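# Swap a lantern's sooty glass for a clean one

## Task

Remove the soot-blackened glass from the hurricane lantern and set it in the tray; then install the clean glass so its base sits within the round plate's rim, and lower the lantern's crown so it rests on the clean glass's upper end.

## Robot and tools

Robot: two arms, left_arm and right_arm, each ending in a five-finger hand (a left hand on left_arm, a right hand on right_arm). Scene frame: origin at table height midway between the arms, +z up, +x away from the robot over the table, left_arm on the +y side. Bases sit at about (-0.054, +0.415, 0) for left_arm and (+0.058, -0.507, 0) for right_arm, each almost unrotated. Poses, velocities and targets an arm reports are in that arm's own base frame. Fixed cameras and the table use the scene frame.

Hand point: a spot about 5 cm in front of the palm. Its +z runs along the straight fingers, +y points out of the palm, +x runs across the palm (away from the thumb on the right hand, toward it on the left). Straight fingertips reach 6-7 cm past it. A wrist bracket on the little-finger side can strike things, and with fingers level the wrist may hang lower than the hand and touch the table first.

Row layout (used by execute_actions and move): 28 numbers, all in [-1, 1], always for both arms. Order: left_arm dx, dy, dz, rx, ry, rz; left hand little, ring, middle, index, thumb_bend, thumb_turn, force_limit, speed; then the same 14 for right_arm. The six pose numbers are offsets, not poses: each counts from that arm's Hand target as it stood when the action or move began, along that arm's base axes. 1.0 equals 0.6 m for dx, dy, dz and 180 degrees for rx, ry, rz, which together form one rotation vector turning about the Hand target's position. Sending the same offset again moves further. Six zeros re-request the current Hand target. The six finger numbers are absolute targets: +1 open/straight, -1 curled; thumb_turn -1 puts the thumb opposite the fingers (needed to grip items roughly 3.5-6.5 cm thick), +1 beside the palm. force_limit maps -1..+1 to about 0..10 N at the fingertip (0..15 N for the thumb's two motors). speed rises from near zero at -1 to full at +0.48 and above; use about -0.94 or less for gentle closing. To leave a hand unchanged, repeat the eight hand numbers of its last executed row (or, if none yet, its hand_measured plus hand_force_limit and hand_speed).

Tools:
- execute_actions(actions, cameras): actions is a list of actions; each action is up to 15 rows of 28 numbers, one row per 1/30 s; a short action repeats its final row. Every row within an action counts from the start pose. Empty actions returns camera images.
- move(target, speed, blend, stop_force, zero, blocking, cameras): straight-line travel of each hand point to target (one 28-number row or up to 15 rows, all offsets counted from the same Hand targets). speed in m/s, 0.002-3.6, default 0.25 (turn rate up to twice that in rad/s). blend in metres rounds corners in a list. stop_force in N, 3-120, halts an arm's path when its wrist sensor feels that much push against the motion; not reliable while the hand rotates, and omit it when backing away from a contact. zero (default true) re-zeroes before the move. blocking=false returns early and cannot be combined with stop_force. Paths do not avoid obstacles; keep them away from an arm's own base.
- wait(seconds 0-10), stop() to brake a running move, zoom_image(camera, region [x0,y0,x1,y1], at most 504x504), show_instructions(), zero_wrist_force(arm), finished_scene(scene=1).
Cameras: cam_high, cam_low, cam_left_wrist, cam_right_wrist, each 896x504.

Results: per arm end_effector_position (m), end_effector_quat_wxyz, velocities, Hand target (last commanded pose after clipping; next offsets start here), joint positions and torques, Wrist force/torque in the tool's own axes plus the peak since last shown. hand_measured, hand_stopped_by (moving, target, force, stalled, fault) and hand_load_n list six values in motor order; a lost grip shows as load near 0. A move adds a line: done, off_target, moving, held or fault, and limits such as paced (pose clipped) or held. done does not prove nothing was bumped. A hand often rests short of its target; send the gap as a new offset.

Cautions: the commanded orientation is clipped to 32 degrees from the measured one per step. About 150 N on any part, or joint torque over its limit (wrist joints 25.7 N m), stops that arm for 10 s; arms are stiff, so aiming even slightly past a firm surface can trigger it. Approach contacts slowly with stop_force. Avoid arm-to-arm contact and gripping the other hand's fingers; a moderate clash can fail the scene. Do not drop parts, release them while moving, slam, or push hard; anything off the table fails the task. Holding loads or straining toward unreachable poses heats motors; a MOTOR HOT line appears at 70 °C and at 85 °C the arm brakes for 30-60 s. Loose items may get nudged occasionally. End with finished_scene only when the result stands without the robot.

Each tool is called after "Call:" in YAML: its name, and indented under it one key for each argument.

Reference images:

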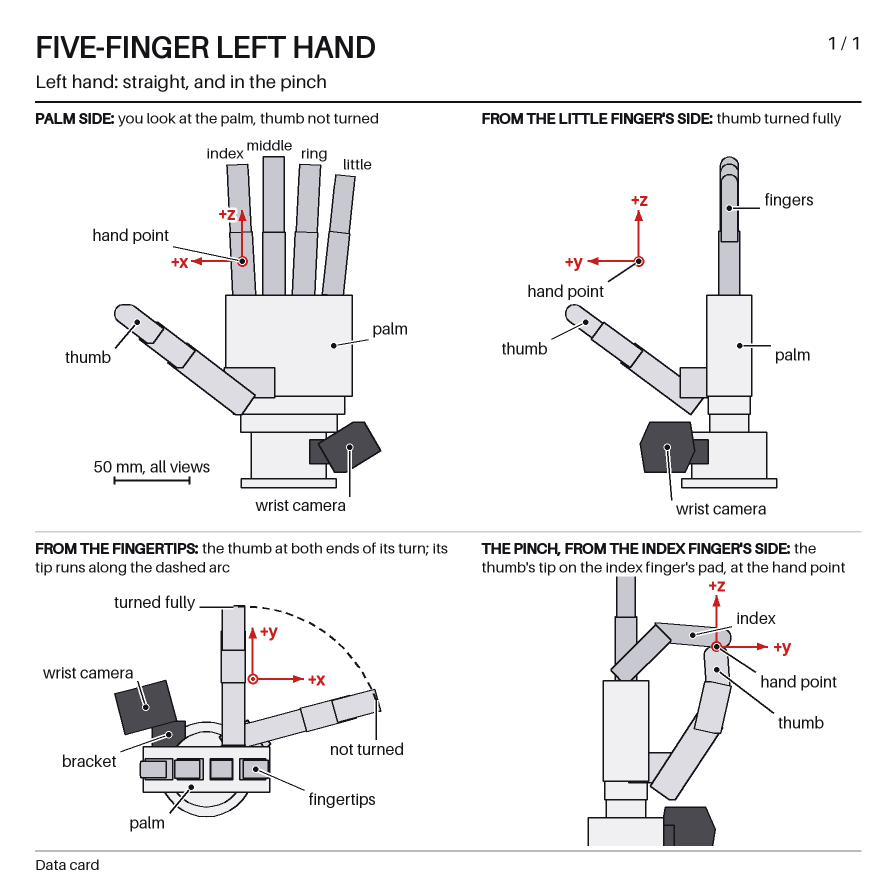

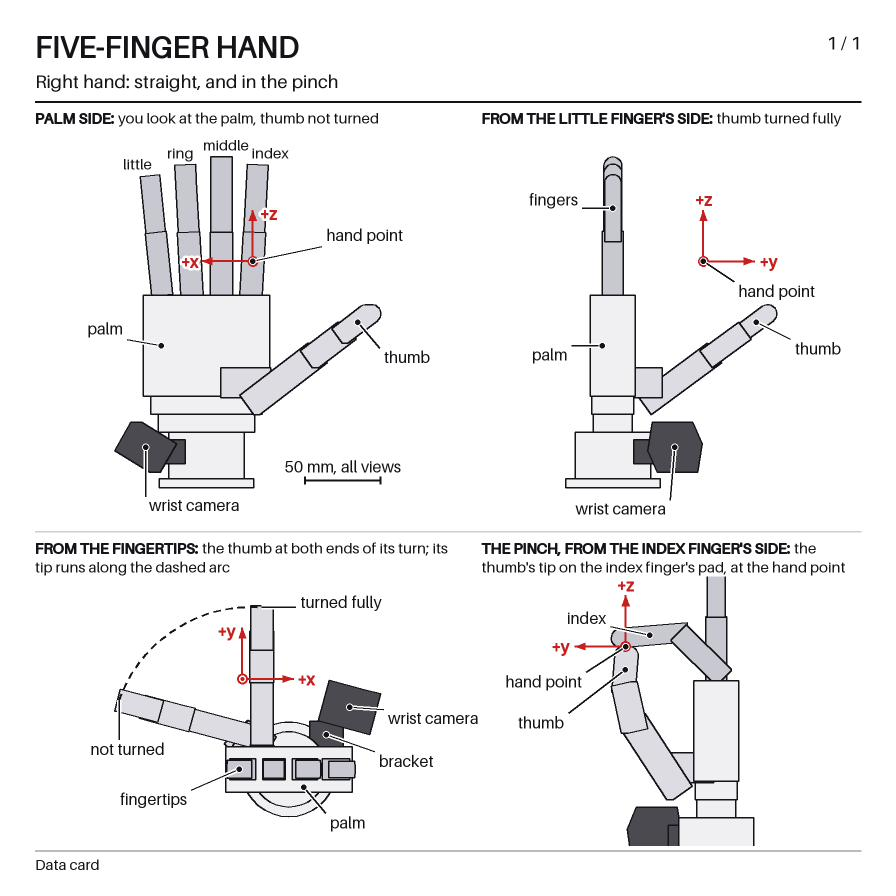

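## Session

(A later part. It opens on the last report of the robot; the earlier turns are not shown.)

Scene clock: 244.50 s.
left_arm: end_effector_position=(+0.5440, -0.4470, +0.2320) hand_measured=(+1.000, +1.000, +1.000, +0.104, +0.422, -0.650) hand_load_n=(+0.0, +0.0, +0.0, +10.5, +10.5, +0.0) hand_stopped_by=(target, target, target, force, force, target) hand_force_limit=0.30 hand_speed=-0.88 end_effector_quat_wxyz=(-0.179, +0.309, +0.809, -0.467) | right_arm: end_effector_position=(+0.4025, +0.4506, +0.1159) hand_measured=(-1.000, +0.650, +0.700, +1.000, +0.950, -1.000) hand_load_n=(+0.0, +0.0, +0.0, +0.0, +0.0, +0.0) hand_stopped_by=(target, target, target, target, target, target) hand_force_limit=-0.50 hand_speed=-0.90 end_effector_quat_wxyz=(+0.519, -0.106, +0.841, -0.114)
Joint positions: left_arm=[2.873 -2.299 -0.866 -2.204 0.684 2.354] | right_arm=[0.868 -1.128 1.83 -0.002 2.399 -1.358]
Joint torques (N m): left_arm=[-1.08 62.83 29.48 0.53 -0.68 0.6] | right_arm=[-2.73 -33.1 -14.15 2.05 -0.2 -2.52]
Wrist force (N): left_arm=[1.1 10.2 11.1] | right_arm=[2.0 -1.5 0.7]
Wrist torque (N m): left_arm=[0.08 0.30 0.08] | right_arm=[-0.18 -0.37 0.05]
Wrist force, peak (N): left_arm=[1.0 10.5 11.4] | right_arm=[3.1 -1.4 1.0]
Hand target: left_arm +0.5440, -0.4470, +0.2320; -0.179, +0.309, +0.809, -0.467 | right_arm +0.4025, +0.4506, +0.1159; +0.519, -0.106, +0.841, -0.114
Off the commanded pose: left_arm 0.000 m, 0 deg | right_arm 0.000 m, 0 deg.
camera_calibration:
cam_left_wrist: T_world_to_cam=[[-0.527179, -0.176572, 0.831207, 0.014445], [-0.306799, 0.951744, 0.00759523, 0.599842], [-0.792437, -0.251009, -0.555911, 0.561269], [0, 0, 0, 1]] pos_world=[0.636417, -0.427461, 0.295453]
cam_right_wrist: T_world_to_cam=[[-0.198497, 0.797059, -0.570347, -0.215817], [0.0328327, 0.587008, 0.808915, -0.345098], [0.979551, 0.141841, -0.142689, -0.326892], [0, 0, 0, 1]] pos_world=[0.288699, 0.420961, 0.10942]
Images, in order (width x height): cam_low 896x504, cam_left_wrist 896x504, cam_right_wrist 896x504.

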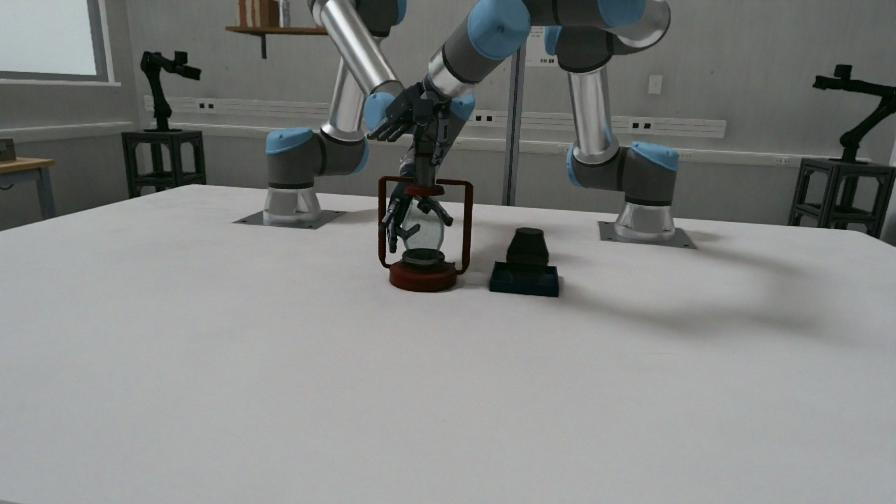

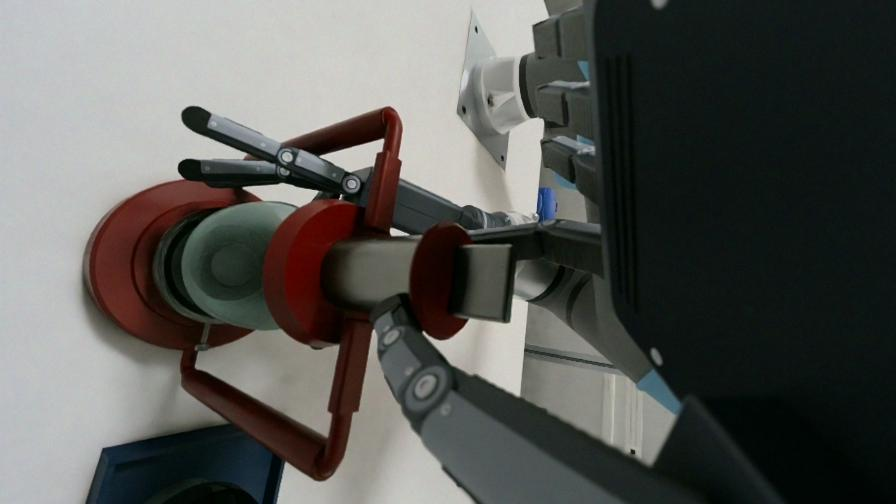

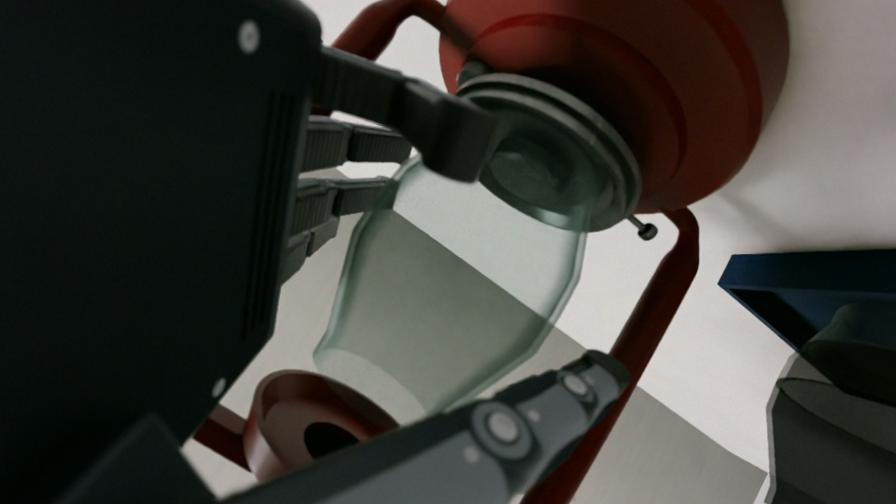

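Call:
execute_actions:
  actions:
    - [[0,0,0,0,0,0,1,1,1,-0.3,-0.2,-0.65,0.3,-0.88,0,0,0,0,0,0,-1,0.74,0.8,1,1,-1,-0.5,-0.8]]
  cameras: []

Call:
move:
  target: [0,0,0,0,0,0,1,1,1,-0.3,-0.2,-0.65,0.3,-0.88,-0.0498,0.006,0.0,0,0,0,-1,0.74,0.8,1,1,-1,-0.5,-0.8]
  speed: 0.03
  stop_force: 3
  cameras: ["cam_low","cam_left_wrist","cam_right_wrist"]

Call:
zoom_image:
  camera: "cam_low"
  region: [370, 180, 470, 300]

Scene clock: 245.53 s.
left_arm: end_effector_position=(+0.5440, -0.4470, +0.2320) hand_measured=(+1.000, +1.000, +1.000, +0.104, +0.422, -0.650) hand_load_n=(+0.0, +0.0, +0.0, +10.5, +10.5, +0.0) hand_stopped_by=(target, target, target, force, force, target) hand_force_limit=0.30 hand_speed=-0.88 end_effector_quat_wxyz=(-0.179, +0.309, +0.809, -0.467) | right_arm: end_effector_position=(+0.4025, +0.4506, +0.1159) hand_measured=(-1.000, +0.738, +0.800, +1.000, +1.000, -1.000) hand_load_n=(-0.5, -8.5, +0.0, +0.0, +0.0, +0.0) hand_stopped_by=(target, target, target, target, target, target) hand_force_limit=-0.50 hand_speed=-0.80 end_effector_quat_wxyz=(+0.519, -0.106, +0.841, -0.114)
Joint positions: left_arm=[2.873 -2.299 -0.866 -2.204 0.684 2.354] | right_arm=[0.868 -1.128 1.83 -0.002 2.399 -1.358]
Joint torques (N m): left_arm=[-1.37 63 29.45 0.49 -0.75 0.59] | right_arm=[-4.14 -30.09 -11.35 2.05 8.58 -2.66]
Wrist force (N): left_arm=[1.0 10.4 11.2] | right_arm=[1.6 25.1 -4.9]
Wrist torque (N m): left_arm=[0.11 0.31 0.06] | right_arm=[-0.17 -0.13 1.25]
Wrist force, peak (N): left_arm=[1.1 10.4 11.4] | right_arm=[1.6 25.1 -4.9]
Hand target: left_arm +0.5440, -0.4470, +0.2320; -0.179, +0.309, +0.809, -0.467 | right_arm +0.4025, +0.4506, +0.1159; +0.519, -0.106, +0.841, -0.114
Off the commanded pose: left_arm 0.000 m, 0 deg | right_arm 0.000 m, 0 deg.
No camera images: "cameras" was empty.

Scene clock: 246.40 s.
left_arm: end_effector_position=(+0.5440, -0.4470, +0.2320) hand_measured=(+1.000, +1.000, +1.000, +0.104, +0.422, -0.650) hand_load_n=(+0.0, +0.0, +0.0, +10.5, +10.5, +0.0) hand_stopped_by=(target, target, target, force, force, target) hand_force_limit=0.30 hand_speed=-0.88 end_effector_quat_wxyz=(-0.179, +0.309, +0.809, -0.467) | right_arm: end_effector_position=(+0.4022, +0.4507, +0.1159) hand_measured=(-1.000, +0.738, +0.800, +1.000, +1.000, -1.000) hand_load_n=(+0.0, -6.0, +0.0, +0.0, +0.0, +0.0) hand_stopped_by=(target, target, target, target, target, target) hand_force_limit=-0.50 hand_speed=-0.80 end_effector_quat_wxyz=(+0.519, -0.107, +0.840, -0.114)
Joint positions: left_arm=[2.873 -2.299 -0.866 -2.204 0.684 2.354] | right_arm=[0.868 -1.128 1.83 -0.002 2.399 -1.358]
Joint torques (N m): left_arm=[-1.07 62.42 29.68 0.5 -0.74 0.57] | right_arm=[-20.39 -28.75 -22.34 0.09 6.6 -0.57]
Wrist force (N): left_arm=[1.0 10.2 11.2] | right_arm=[4.8 15.9 -14.4]
Wrist torque (N m): left_arm=[0.07 0.31 0.06] | right_arm=[0.46 0.36 1.14]
Wrist force, peak (N): left_arm=[1.0 10.3 11.3] | right_arm=[1.6 25.0 -4.7]
Hand target: left_arm +0.5440, -0.4470, +0.2320; -0.179, +0.309, +0.809, -0.467 | right_arm +0.4023, +0.4507, +0.1159; +0.519, -0.107, +0.840, -0.114 (not the last commanded pose)
Off the commanded pose: left_arm 0.000 m, 0 deg | right_arm 0.030 m, 0 deg.
move: contact (right_arm)
camera_calibration:
cam_left_wrist: T_world_to_cam=[[-0.527179, -0.176572, 0.831207, 0.014445], [-0.306799, 0.951744, 0.00759523, 0.599842], [-0.792437, -0.251009, -0.555911, 0.561269], [0, 0, 0, 1]] pos_world=[0.636417, -0.427461, 0.295453]
cam_right_wrist: T_world_to_cam=[[-0.198531, 0.796825, -0.570662, -0.21587], [0.0326199, 0.587302, 0.80871, -0.345107], [0.979552, 0.141939, -0.14259, -0.326679], [0, 0, 0, 1]] pos_world=[0.2884, 0.42106, 0.109322]
Images, in order (width x height): cam_low 896x504, cam_left_wrist 896x504, cam_right_wrist 896x504.

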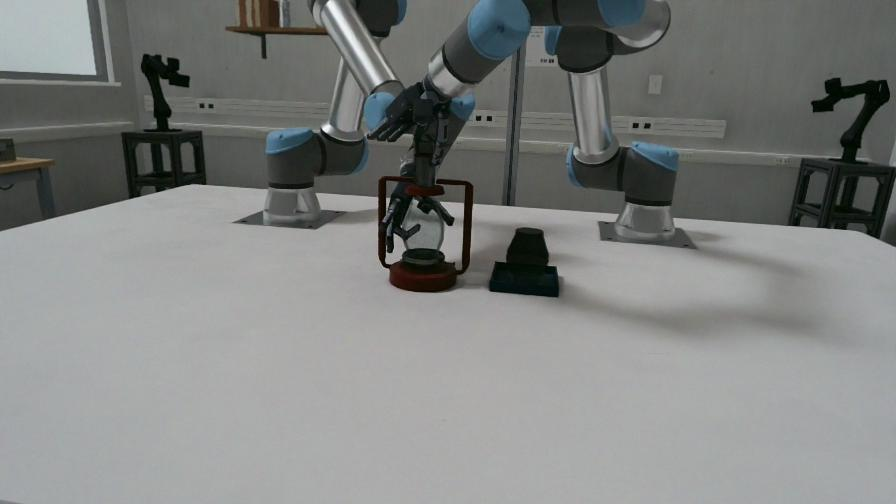

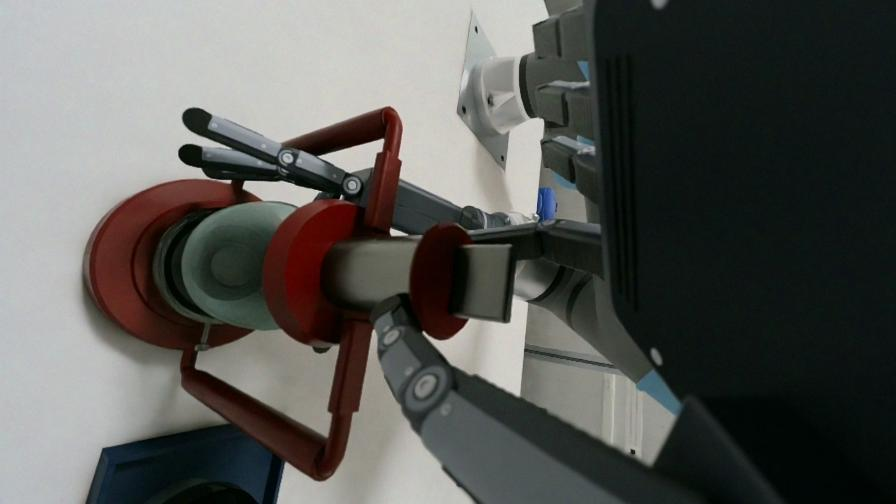

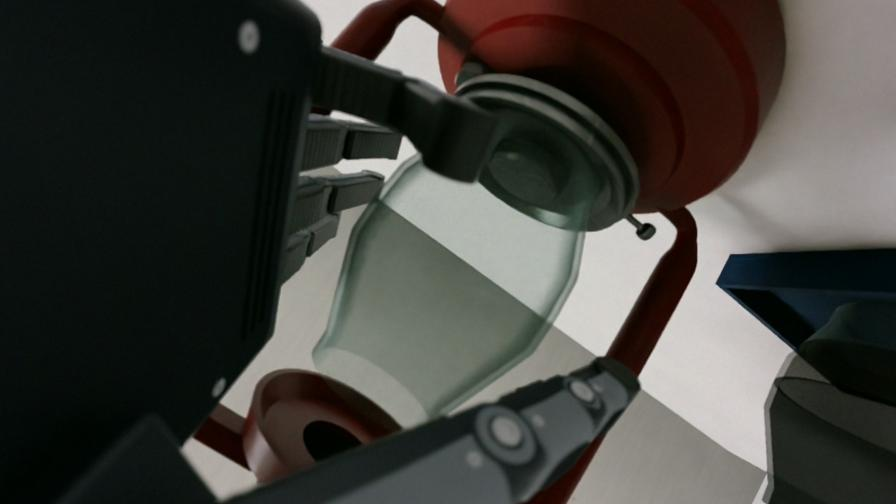

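Scaled by 4.200 from the camera's 896x504 image, which has a finer 1280x720 frame.

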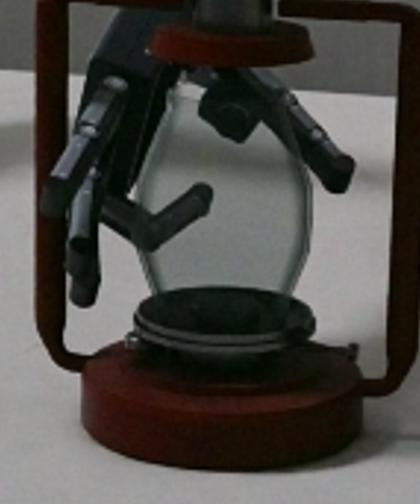

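Call:
execute_actions:
  actions:
    - [[0,0,0,0,0,0,1,1,1,-0.3,-0.2,-0.65,0.3,-0.88,0,0,0,0,0,0,-1,0.63,0.72,1,1,-1,-0.2,-0.8]]
    - [[0,0,0,0,0,0,1,1,1,-0.3,-0.2,-0.65,0.3,-0.88,0,0,0,0,0,0,-1,0.63,0.72,1,1,-1,-0.2,-0.8]]
  cameras: ["cam_low","cam_right_wrist"]

Call:
zoom_image:
  camera: "cam_low"
  region: [370, 180, 470, 300]

Scene clock: 247.77 s.
left_arm: end_effector_position=(+0.5440, -0.4470, +0.2320) hand_measured=(+1.000, +1.000, +1.000, +0.104, +0.422, -0.650) hand_load_n=(+0.0, +0.0, +0.0, +10.5, +10.5, +0.0) hand_stopped_by=(target, target, target, force, force, target) hand_force_limit=0.30 hand_speed=-0.88 end_effector_quat_wxyz=(-0.179, +0.309, +0.809, -0.467) | right_arm: end_effector_position=(+0.4023, +0.4507, +0.1159) hand_measured=(-1.000, +0.630, +0.720, +1.000, +1.000, -1.000) hand_load_n=(+0.0, +0.5, +0.0, +0.0, +0.0, +0.0) hand_stopped_by=(target, target, target, target, target, target) hand_force_limit=-0.20 hand_speed=-0.80 end_effector_quat_wxyz=(+0.519, -0.107, +0.840, -0.114)
Joint positions: left_arm=[2.873 -2.299 -0.866 -2.204 0.684 2.354] | right_arm=[0.868 -1.128 1.83 -0.002 2.399 -1.358]
Joint torques (N m): left_arm=[-1.46 62.82 30.14 0.32 -0.74 0.49] | right_arm=[8 -28.45 -20.38 0.62 -0.72 2.35]
Wrist force (N): left_arm=[1.1 10.1 10.9] | right_arm=[1.5 -1.8 0.5]
Wrist torque (N m): left_arm=[0.08 0.30 0.08] | right_arm=[-0.21 -0.28 0.13]
Wrist force, peak (N): left_arm=[0.9 10.4 11.4] | right_arm=[4.8 16.3 -14.7]
Hand target: left_arm +0.5440, -0.4470, +0.2320; -0.179, +0.309, +0.809, -0.467 | right_arm +0.4023, +0.4507, +0.1159; +0.519, -0.107, +0.840, -0.114
Off the commanded pose: left_arm 0.000 m, 0 deg | right_arm 0.000 m, 0 deg.
camera_calibration:
cam_right_wrist: T_world_to_cam=[[-0.198449, 0.796917, -0.570563, -0.215943], [0.0327039, 0.587201, 0.808781, -0.345096], [0.979566, 0.141842, -0.142591, -0.326642], [0, 0, 0, 1]] pos_world=[0.288399, 0.421061, 0.109321]
Images, in order (width x height): cam_low 896x504, cam_right_wrist 896x504.

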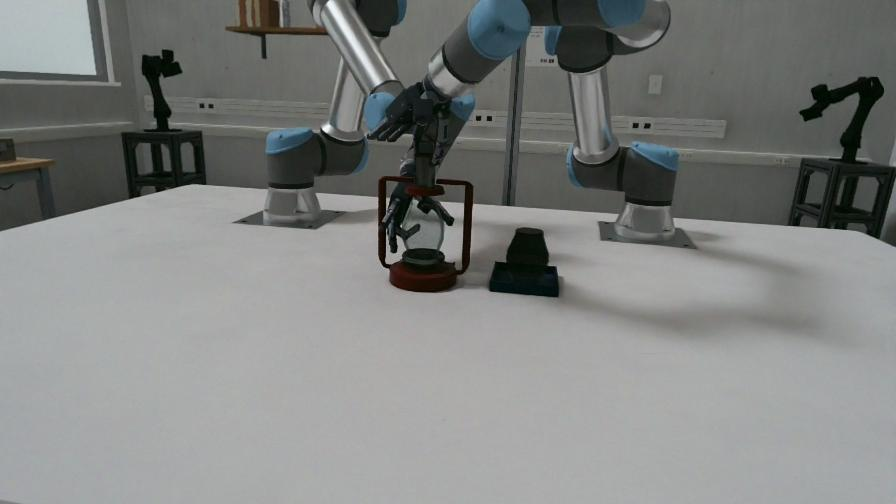

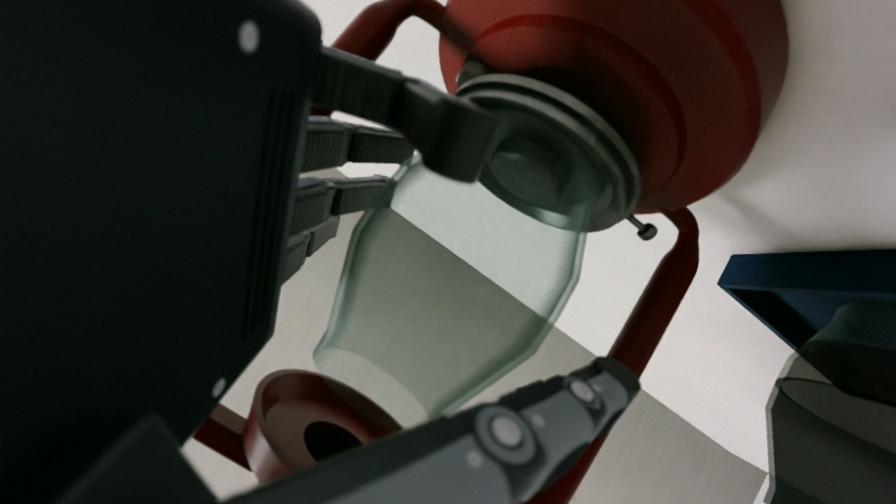

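Scaled by 4.200 from the camera's 896x504 image, which has a finer 1280x720 frame.

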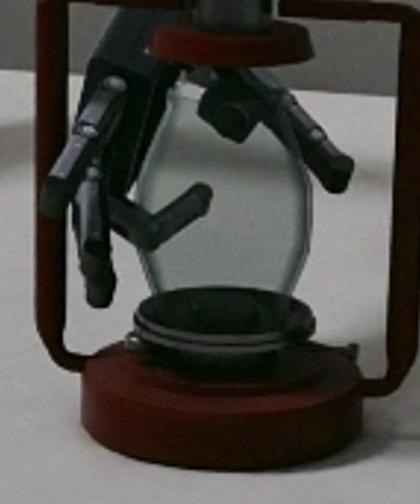

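Call:
move:
  target: [0,0,0,0,0,0,1,1,1,-0.3,-0.2,-0.65,0.3,-0.88,-0.0498,0.0044,0,0,0,0,-1,0.63,0.72,1,1,-1,-0.2,-0.8]
  speed: 0.03
  stop_force: 4
  cameras: ["cam_low","cam_left_wrist"]

Scene clock: 250.37 s.
left_arm: end_effector_position=(+0.5440, -0.4470, +0.2320) hand_measured=(+1.000, +1.000, +1.000, +0.104, +0.422, -0.650) hand_load_n=(-0.5, +0.0, -0.5, +10.5, +10.5, +0.0) hand_stopped_by=(target, target, target, force, force, target) hand_force_limit=0.30 hand_speed=-0.88 end_effector_quat_wxyz=(-0.179, +0.309, +0.809, -0.467) | right_arm: end_effector_position=(+0.3724, +0.4534, +0.1159) hand_measured=(-1.000, +0.630, +0.720, +1.000, +1.000, -1.000) hand_load_n=(+0.0, +0.0, +0.0, +0.0, +0.0, +0.0) hand_stopped_by=(target, target, target, target, target, target) hand_force_limit=-0.20 hand_speed=-0.80 end_effector_quat_wxyz=(+0.519, -0.107, +0.840, -0.114)
Joint positions: left_arm=[2.873 -2.299 -0.866 -2.204 0.684 2.354] | right_arm=[0.929 -1.132 1.847 0.031 2.445 -1.298]
Joint torques (N m): left_arm=[-1.92 63.07 29.16 0.39 -0.84 0.59] | right_arm=[-7.74 -28.58 -23.2 -0.28 -0.62 -2.92]
Wrist force (N): left_arm=[1.1 10.2 11.3] | right_arm=[1.2 -1.6 0.4]
Wrist torque (N m): left_arm=[0.07 0.30 0.07] | right_arm=[-0.18 -0.24 0.09]
Wrist force, peak (N): left_arm=[1.0 10.3 11.5] | right_arm=[1.4 -2.1 0.8]
Hand target: left_arm +0.5440, -0.4470, +0.2320; -0.179, +0.309, +0.809, -0.467 | right_arm +0.3724, +0.4534, +0.1159; +0.519, -0.107, +0.840, -0.114
Off the commanded pose: left_arm 0.000 m, 0 deg | right_arm 0.000 m, 0 deg.
move: done
camera_calibration:
cam_left_wrist: T_world_to_cam=[[-0.527179, -0.176572, 0.831207, 0.014445], [-0.306799, 0.951744, 0.00759523, 0.599842], [-0.792437, -0.251009, -0.555911, 0.561269], [0, 0, 0, 1]] pos_world=[0.636417, -0.427461, 0.295453]
Images, in order (width x height): cam_low 896x504, cam_left_wrist 896x504.

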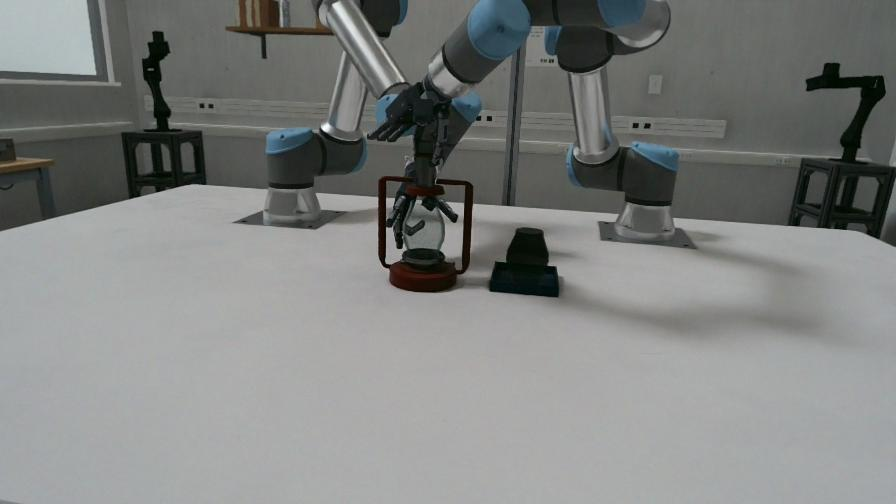

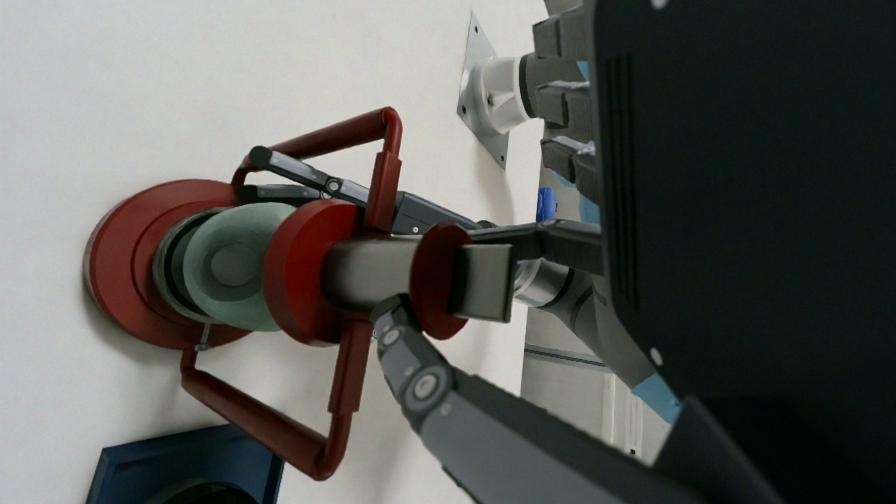

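Call:
move:
  target: [0,0,0,0,0,0,1,1,1,-0.3,-0.2,-0.65,0.3,-0.88,-0.1827,0.016,0,0,0,0,-1,0.63,0.72,1,1,-1,-0.2,-0.8]
  speed: 0.05
  stop_force: 5
  cameras: ["cam_low","cam_left_wrist","cam_high"]

Call:
zoom_image:
  camera: "cam_low"
  region: [370, 180, 470, 300]

Call:
zoom_image:
  camera: "cam_left_wrist"
  region: [80, 150, 400, 370]

Scene clock: 254.47 s.
left_arm: end_effector_position=(+0.5440, -0.4470, +0.2320) hand_measured=(+1.000, +1.000, +1.000, +0.104, +0.422, -0.650) hand_load_n=(+0.0, +0.0, +0.0, +10.5, +10.5, +0.0) hand_stopped_by=(target, target, target, force, force, target) hand_force_limit=0.30 hand_speed=-0.88 end_effector_quat_wxyz=(-0.179, +0.309, +0.809, -0.467) | right_arm: end_effector_position=(+0.2628, +0.4630, +0.1159) hand_measured=(-1.000, +0.630, +0.720, +1.000, +1.000, -1.000) hand_load_n=(+0.0, +0.0, +0.0, +0.0, +0.0, +0.0) hand_stopped_by=(target, target, target, target, target, target) hand_force_limit=-0.20 hand_speed=-0.80 end_effector_quat_wxyz=(+0.519, -0.107, +0.840, -0.114)
Joint positions: left_arm=[2.873 -2.299 -0.866 -2.204 0.684 2.354] | right_arm=[1.178 -1.09 1.849 0.259 2.605 -0.964]
Joint torques (N m): left_arm=[-1.53 63.2 29.76 0.26 -0.75 0.56] | right_arm=[-7.72 -42.8 -7.09 2.49 -0.34 -1.24]
Wrist force (N): left_arm=[1.0 10.3 11.1] | right_arm=[1.7 -1.8 0.9]
Wrist torque (N m): left_arm=[0.08 0.32 0.07] | right_arm=[-0.24 -0.33 0.11]
Wrist force, peak (N): left_arm=[1.2 10.4 11.4] | right_arm=[0.2 -4.6 1.6]
Hand target: left_arm +0.5440, -0.4470, +0.2320; -0.179, +0.309, +0.809, -0.467 | right_arm +0.2628, +0.4630, +0.1159; +0.519, -0.107, +0.840, -0.114
Off the commanded pose: left_arm 0.000 m, 0 deg | right_arm 0.000 m, 0 deg.
move: done
camera_calibration:
cam_left_wrist: T_world_to_cam=[[-0.527179, -0.176572, 0.831207, 0.014445], [-0.306799, 0.951744, 0.00759523, 0.599842], [-0.792437, -0.251009, -0.555911, 0.561269], [0, 0, 0, 1]] pos_world=[0.636417, -0.427461, 0.295453]
Images, in order (width x height): cam_high 896x504, cam_low 896x504, cam_left_wrist 896x504.

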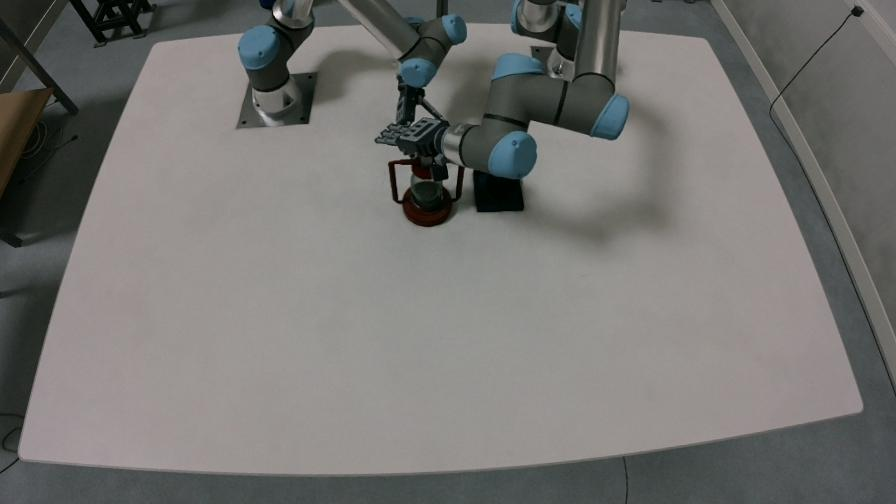

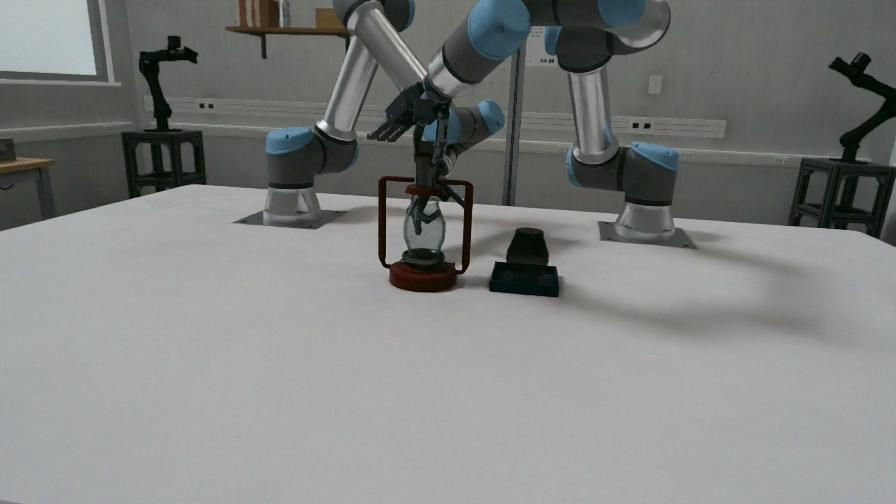

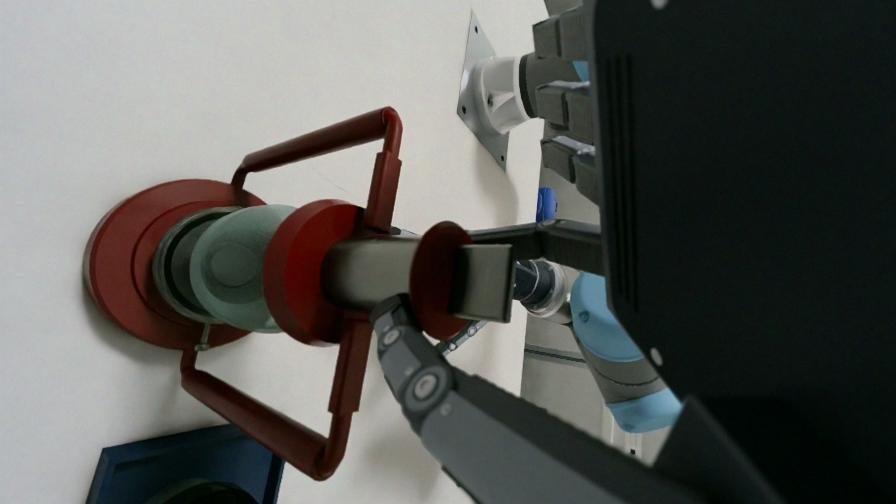

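Scaled by 4.200 from the camera's 896x504 image, which has a finer 1280x720 frame.

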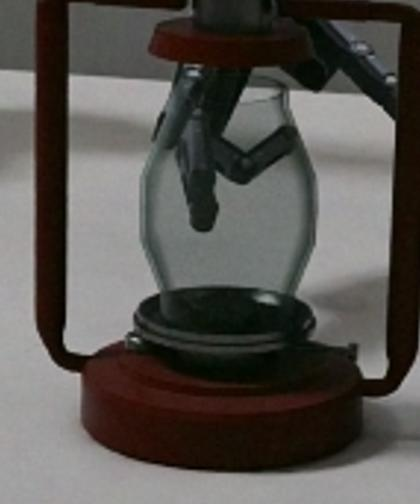

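Scaled by 1.575 from the camera's 896x504 image, which has a finer 1280x720 frame.

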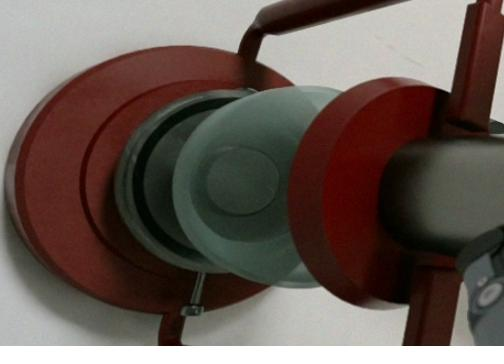

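Call:
move:
  target: [0,0,0,0,0,0,1,1,1,-0.3,-0.2,-0.65,0.3,-0.88,-0.12,0.0105,0,0,0,0,-1,0.63,0.72,1,1,-1,-0.2,-0.8]
  speed: 0.1
  cameras: ["all"]

Call:
zoom_image:
  camera: "cam_low"
  region: [370, 180, 470, 300]

Call:
zoom_image:
  camera: "cam_left_wrist"
  region: [80, 150, 400, 370]

Call:
zoom_image:
  camera: "cam_high"
  region: [380, 140, 480, 240]

Scene clock: 255.87 s.
left_arm: end_effector_position=(+0.5440, -0.4470, +0.2320) hand_measured=(+1.000, +1.000, +1.000, +0.104, +0.422, -0.650) hand_load_n=(+0.0, +0.0, +0.0, +10.5, +10.5, +0.0) hand_stopped_by=(target, target, target, force, force, target) hand_force_limit=0.30 hand_speed=-0.88 end_effector_quat_wxyz=(-0.179, +0.309, +0.809, -0.467) | right_arm: end_effector_position=(+0.1908, +0.4693, +0.1159) hand_measured=(-1.000, +0.630, +0.720, +1.000, +1.000, -1.000) hand_load_n=(+0.0, +0.0, +0.0, +0.0, +0.0, -0.5) hand_stopped_by=(target, target, target, target, target, target) hand_force_limit=-0.20 hand_speed=-0.80 end_effector_quat_wxyz=(+0.519, -0.107, +0.840, -0.114)
Joint positions: left_arm=[2.873 -2.299 -0.866 -2.204 0.684 2.354] | right_arm=[1.354 -1.009 1.806 0.521 2.675 -0.625]
Joint torques (N m): left_arm=[-1.42 63.3 29.94 0.2 -0.79 0.55] | right_arm=[4.54 -42.95 -6.24 3.3 -0.06 1.01]
Wrist force (N): left_arm=[0.9 10.2 11.4] | right_arm=[1.7 -1.9 0.9]
Wrist torque (N m): left_arm=[0.06 0.34 0.06] | right_arm=[-0.26 -0.33 0.09]
Wrist force, peak (N): left_arm=[1.1 10.4 11.3] | right_arm=[1.1 -2.2 1.8]
Hand target: left_arm +0.5440, -0.4470, +0.2320; -0.179, +0.309, +0.809, -0.467 | right_arm +0.1908, +0.4693, +0.1159; +0.519, -0.107, +0.840, -0.114
Off the commanded pose: left_arm 0.000 m, 0 deg | right_arm 0.000 m, 0 deg.
move: done
camera_calibration:
cam_left_wrist: T_world_to_cam=[[-0.527179, -0.176572, 0.831207, 0.014445], [-0.306799, 0.951744, 0.00759523, 0.599842], [-0.792437, -0.251009, -0.555911, 0.561269], [0, 0, 0, 1]] pos_world=[0.636417, -0.427461, 0.295453]
cam_right_wrist: T_world_to_cam=[[-0.198531, 0.796814, -0.570678, -0.272653], [0.0326161, 0.587317, 0.808699, -0.34914], [0.979552, 0.141939, -0.14259, -0.122242], [0, 0, 0, 1]] pos_world=[0.0769999, 0.43966, 0.109322]

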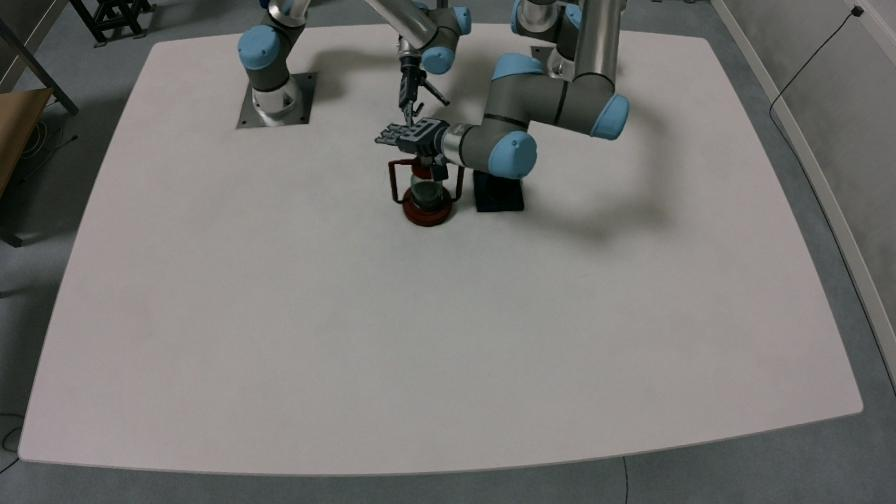

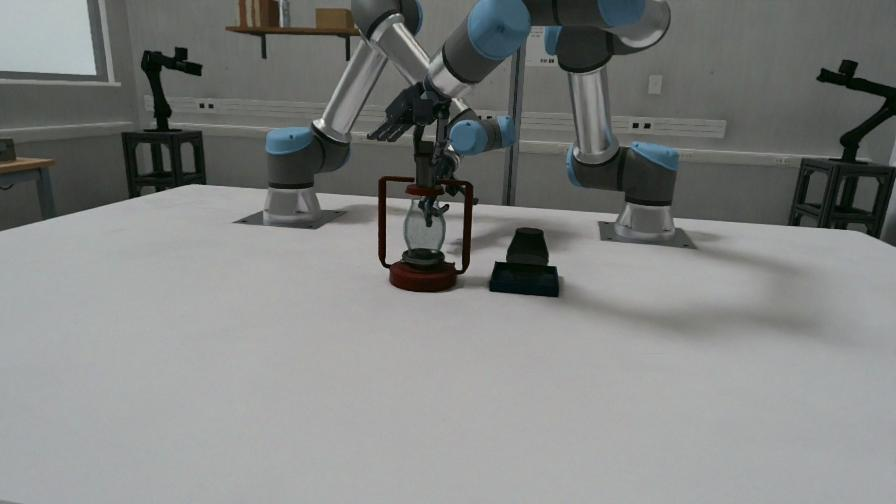

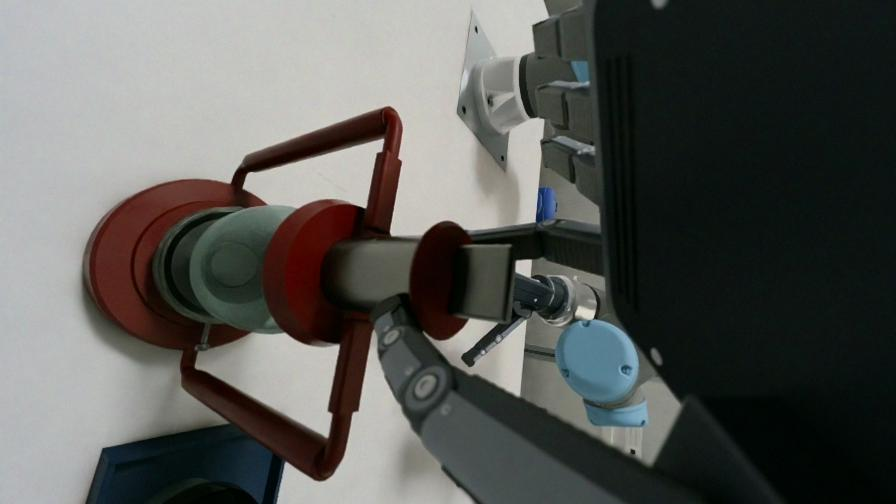

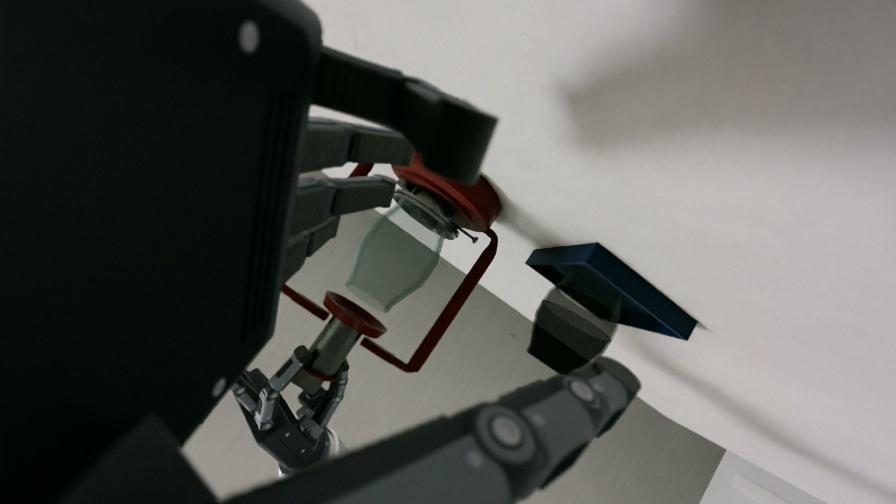

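Scaled by 4.200 from the camera's 896x504 image, which has a finer 1280x720 frame.

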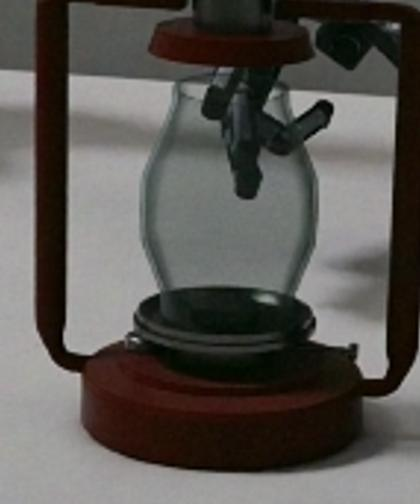

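Scaled by 1.575 from the camera's 896x504 image, which has a finer 1280x720 frame.

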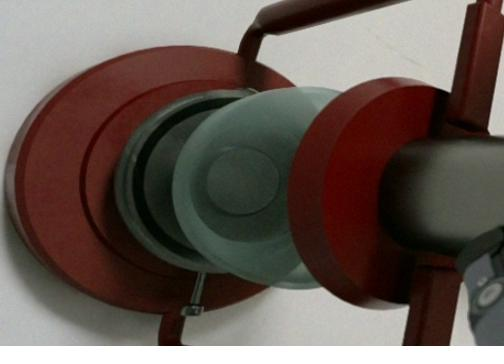

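Scaled by 5.040 from the camera's 896x504 image, which has a finer 1280x720 frame.

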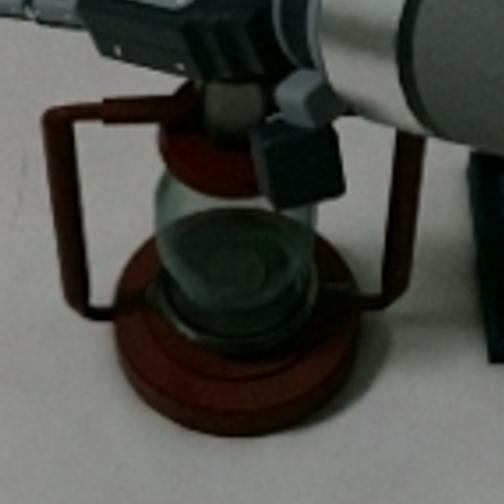

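Call:
zoom_image:
  camera: "cam_right_wrist"
  region: [270, 140, 520, 400]

Scaled by 1.938 from the camera's 896x504 image, which has a finer 1280x720 frame.

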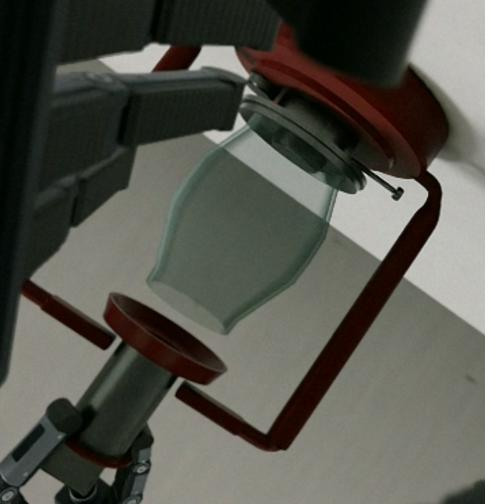

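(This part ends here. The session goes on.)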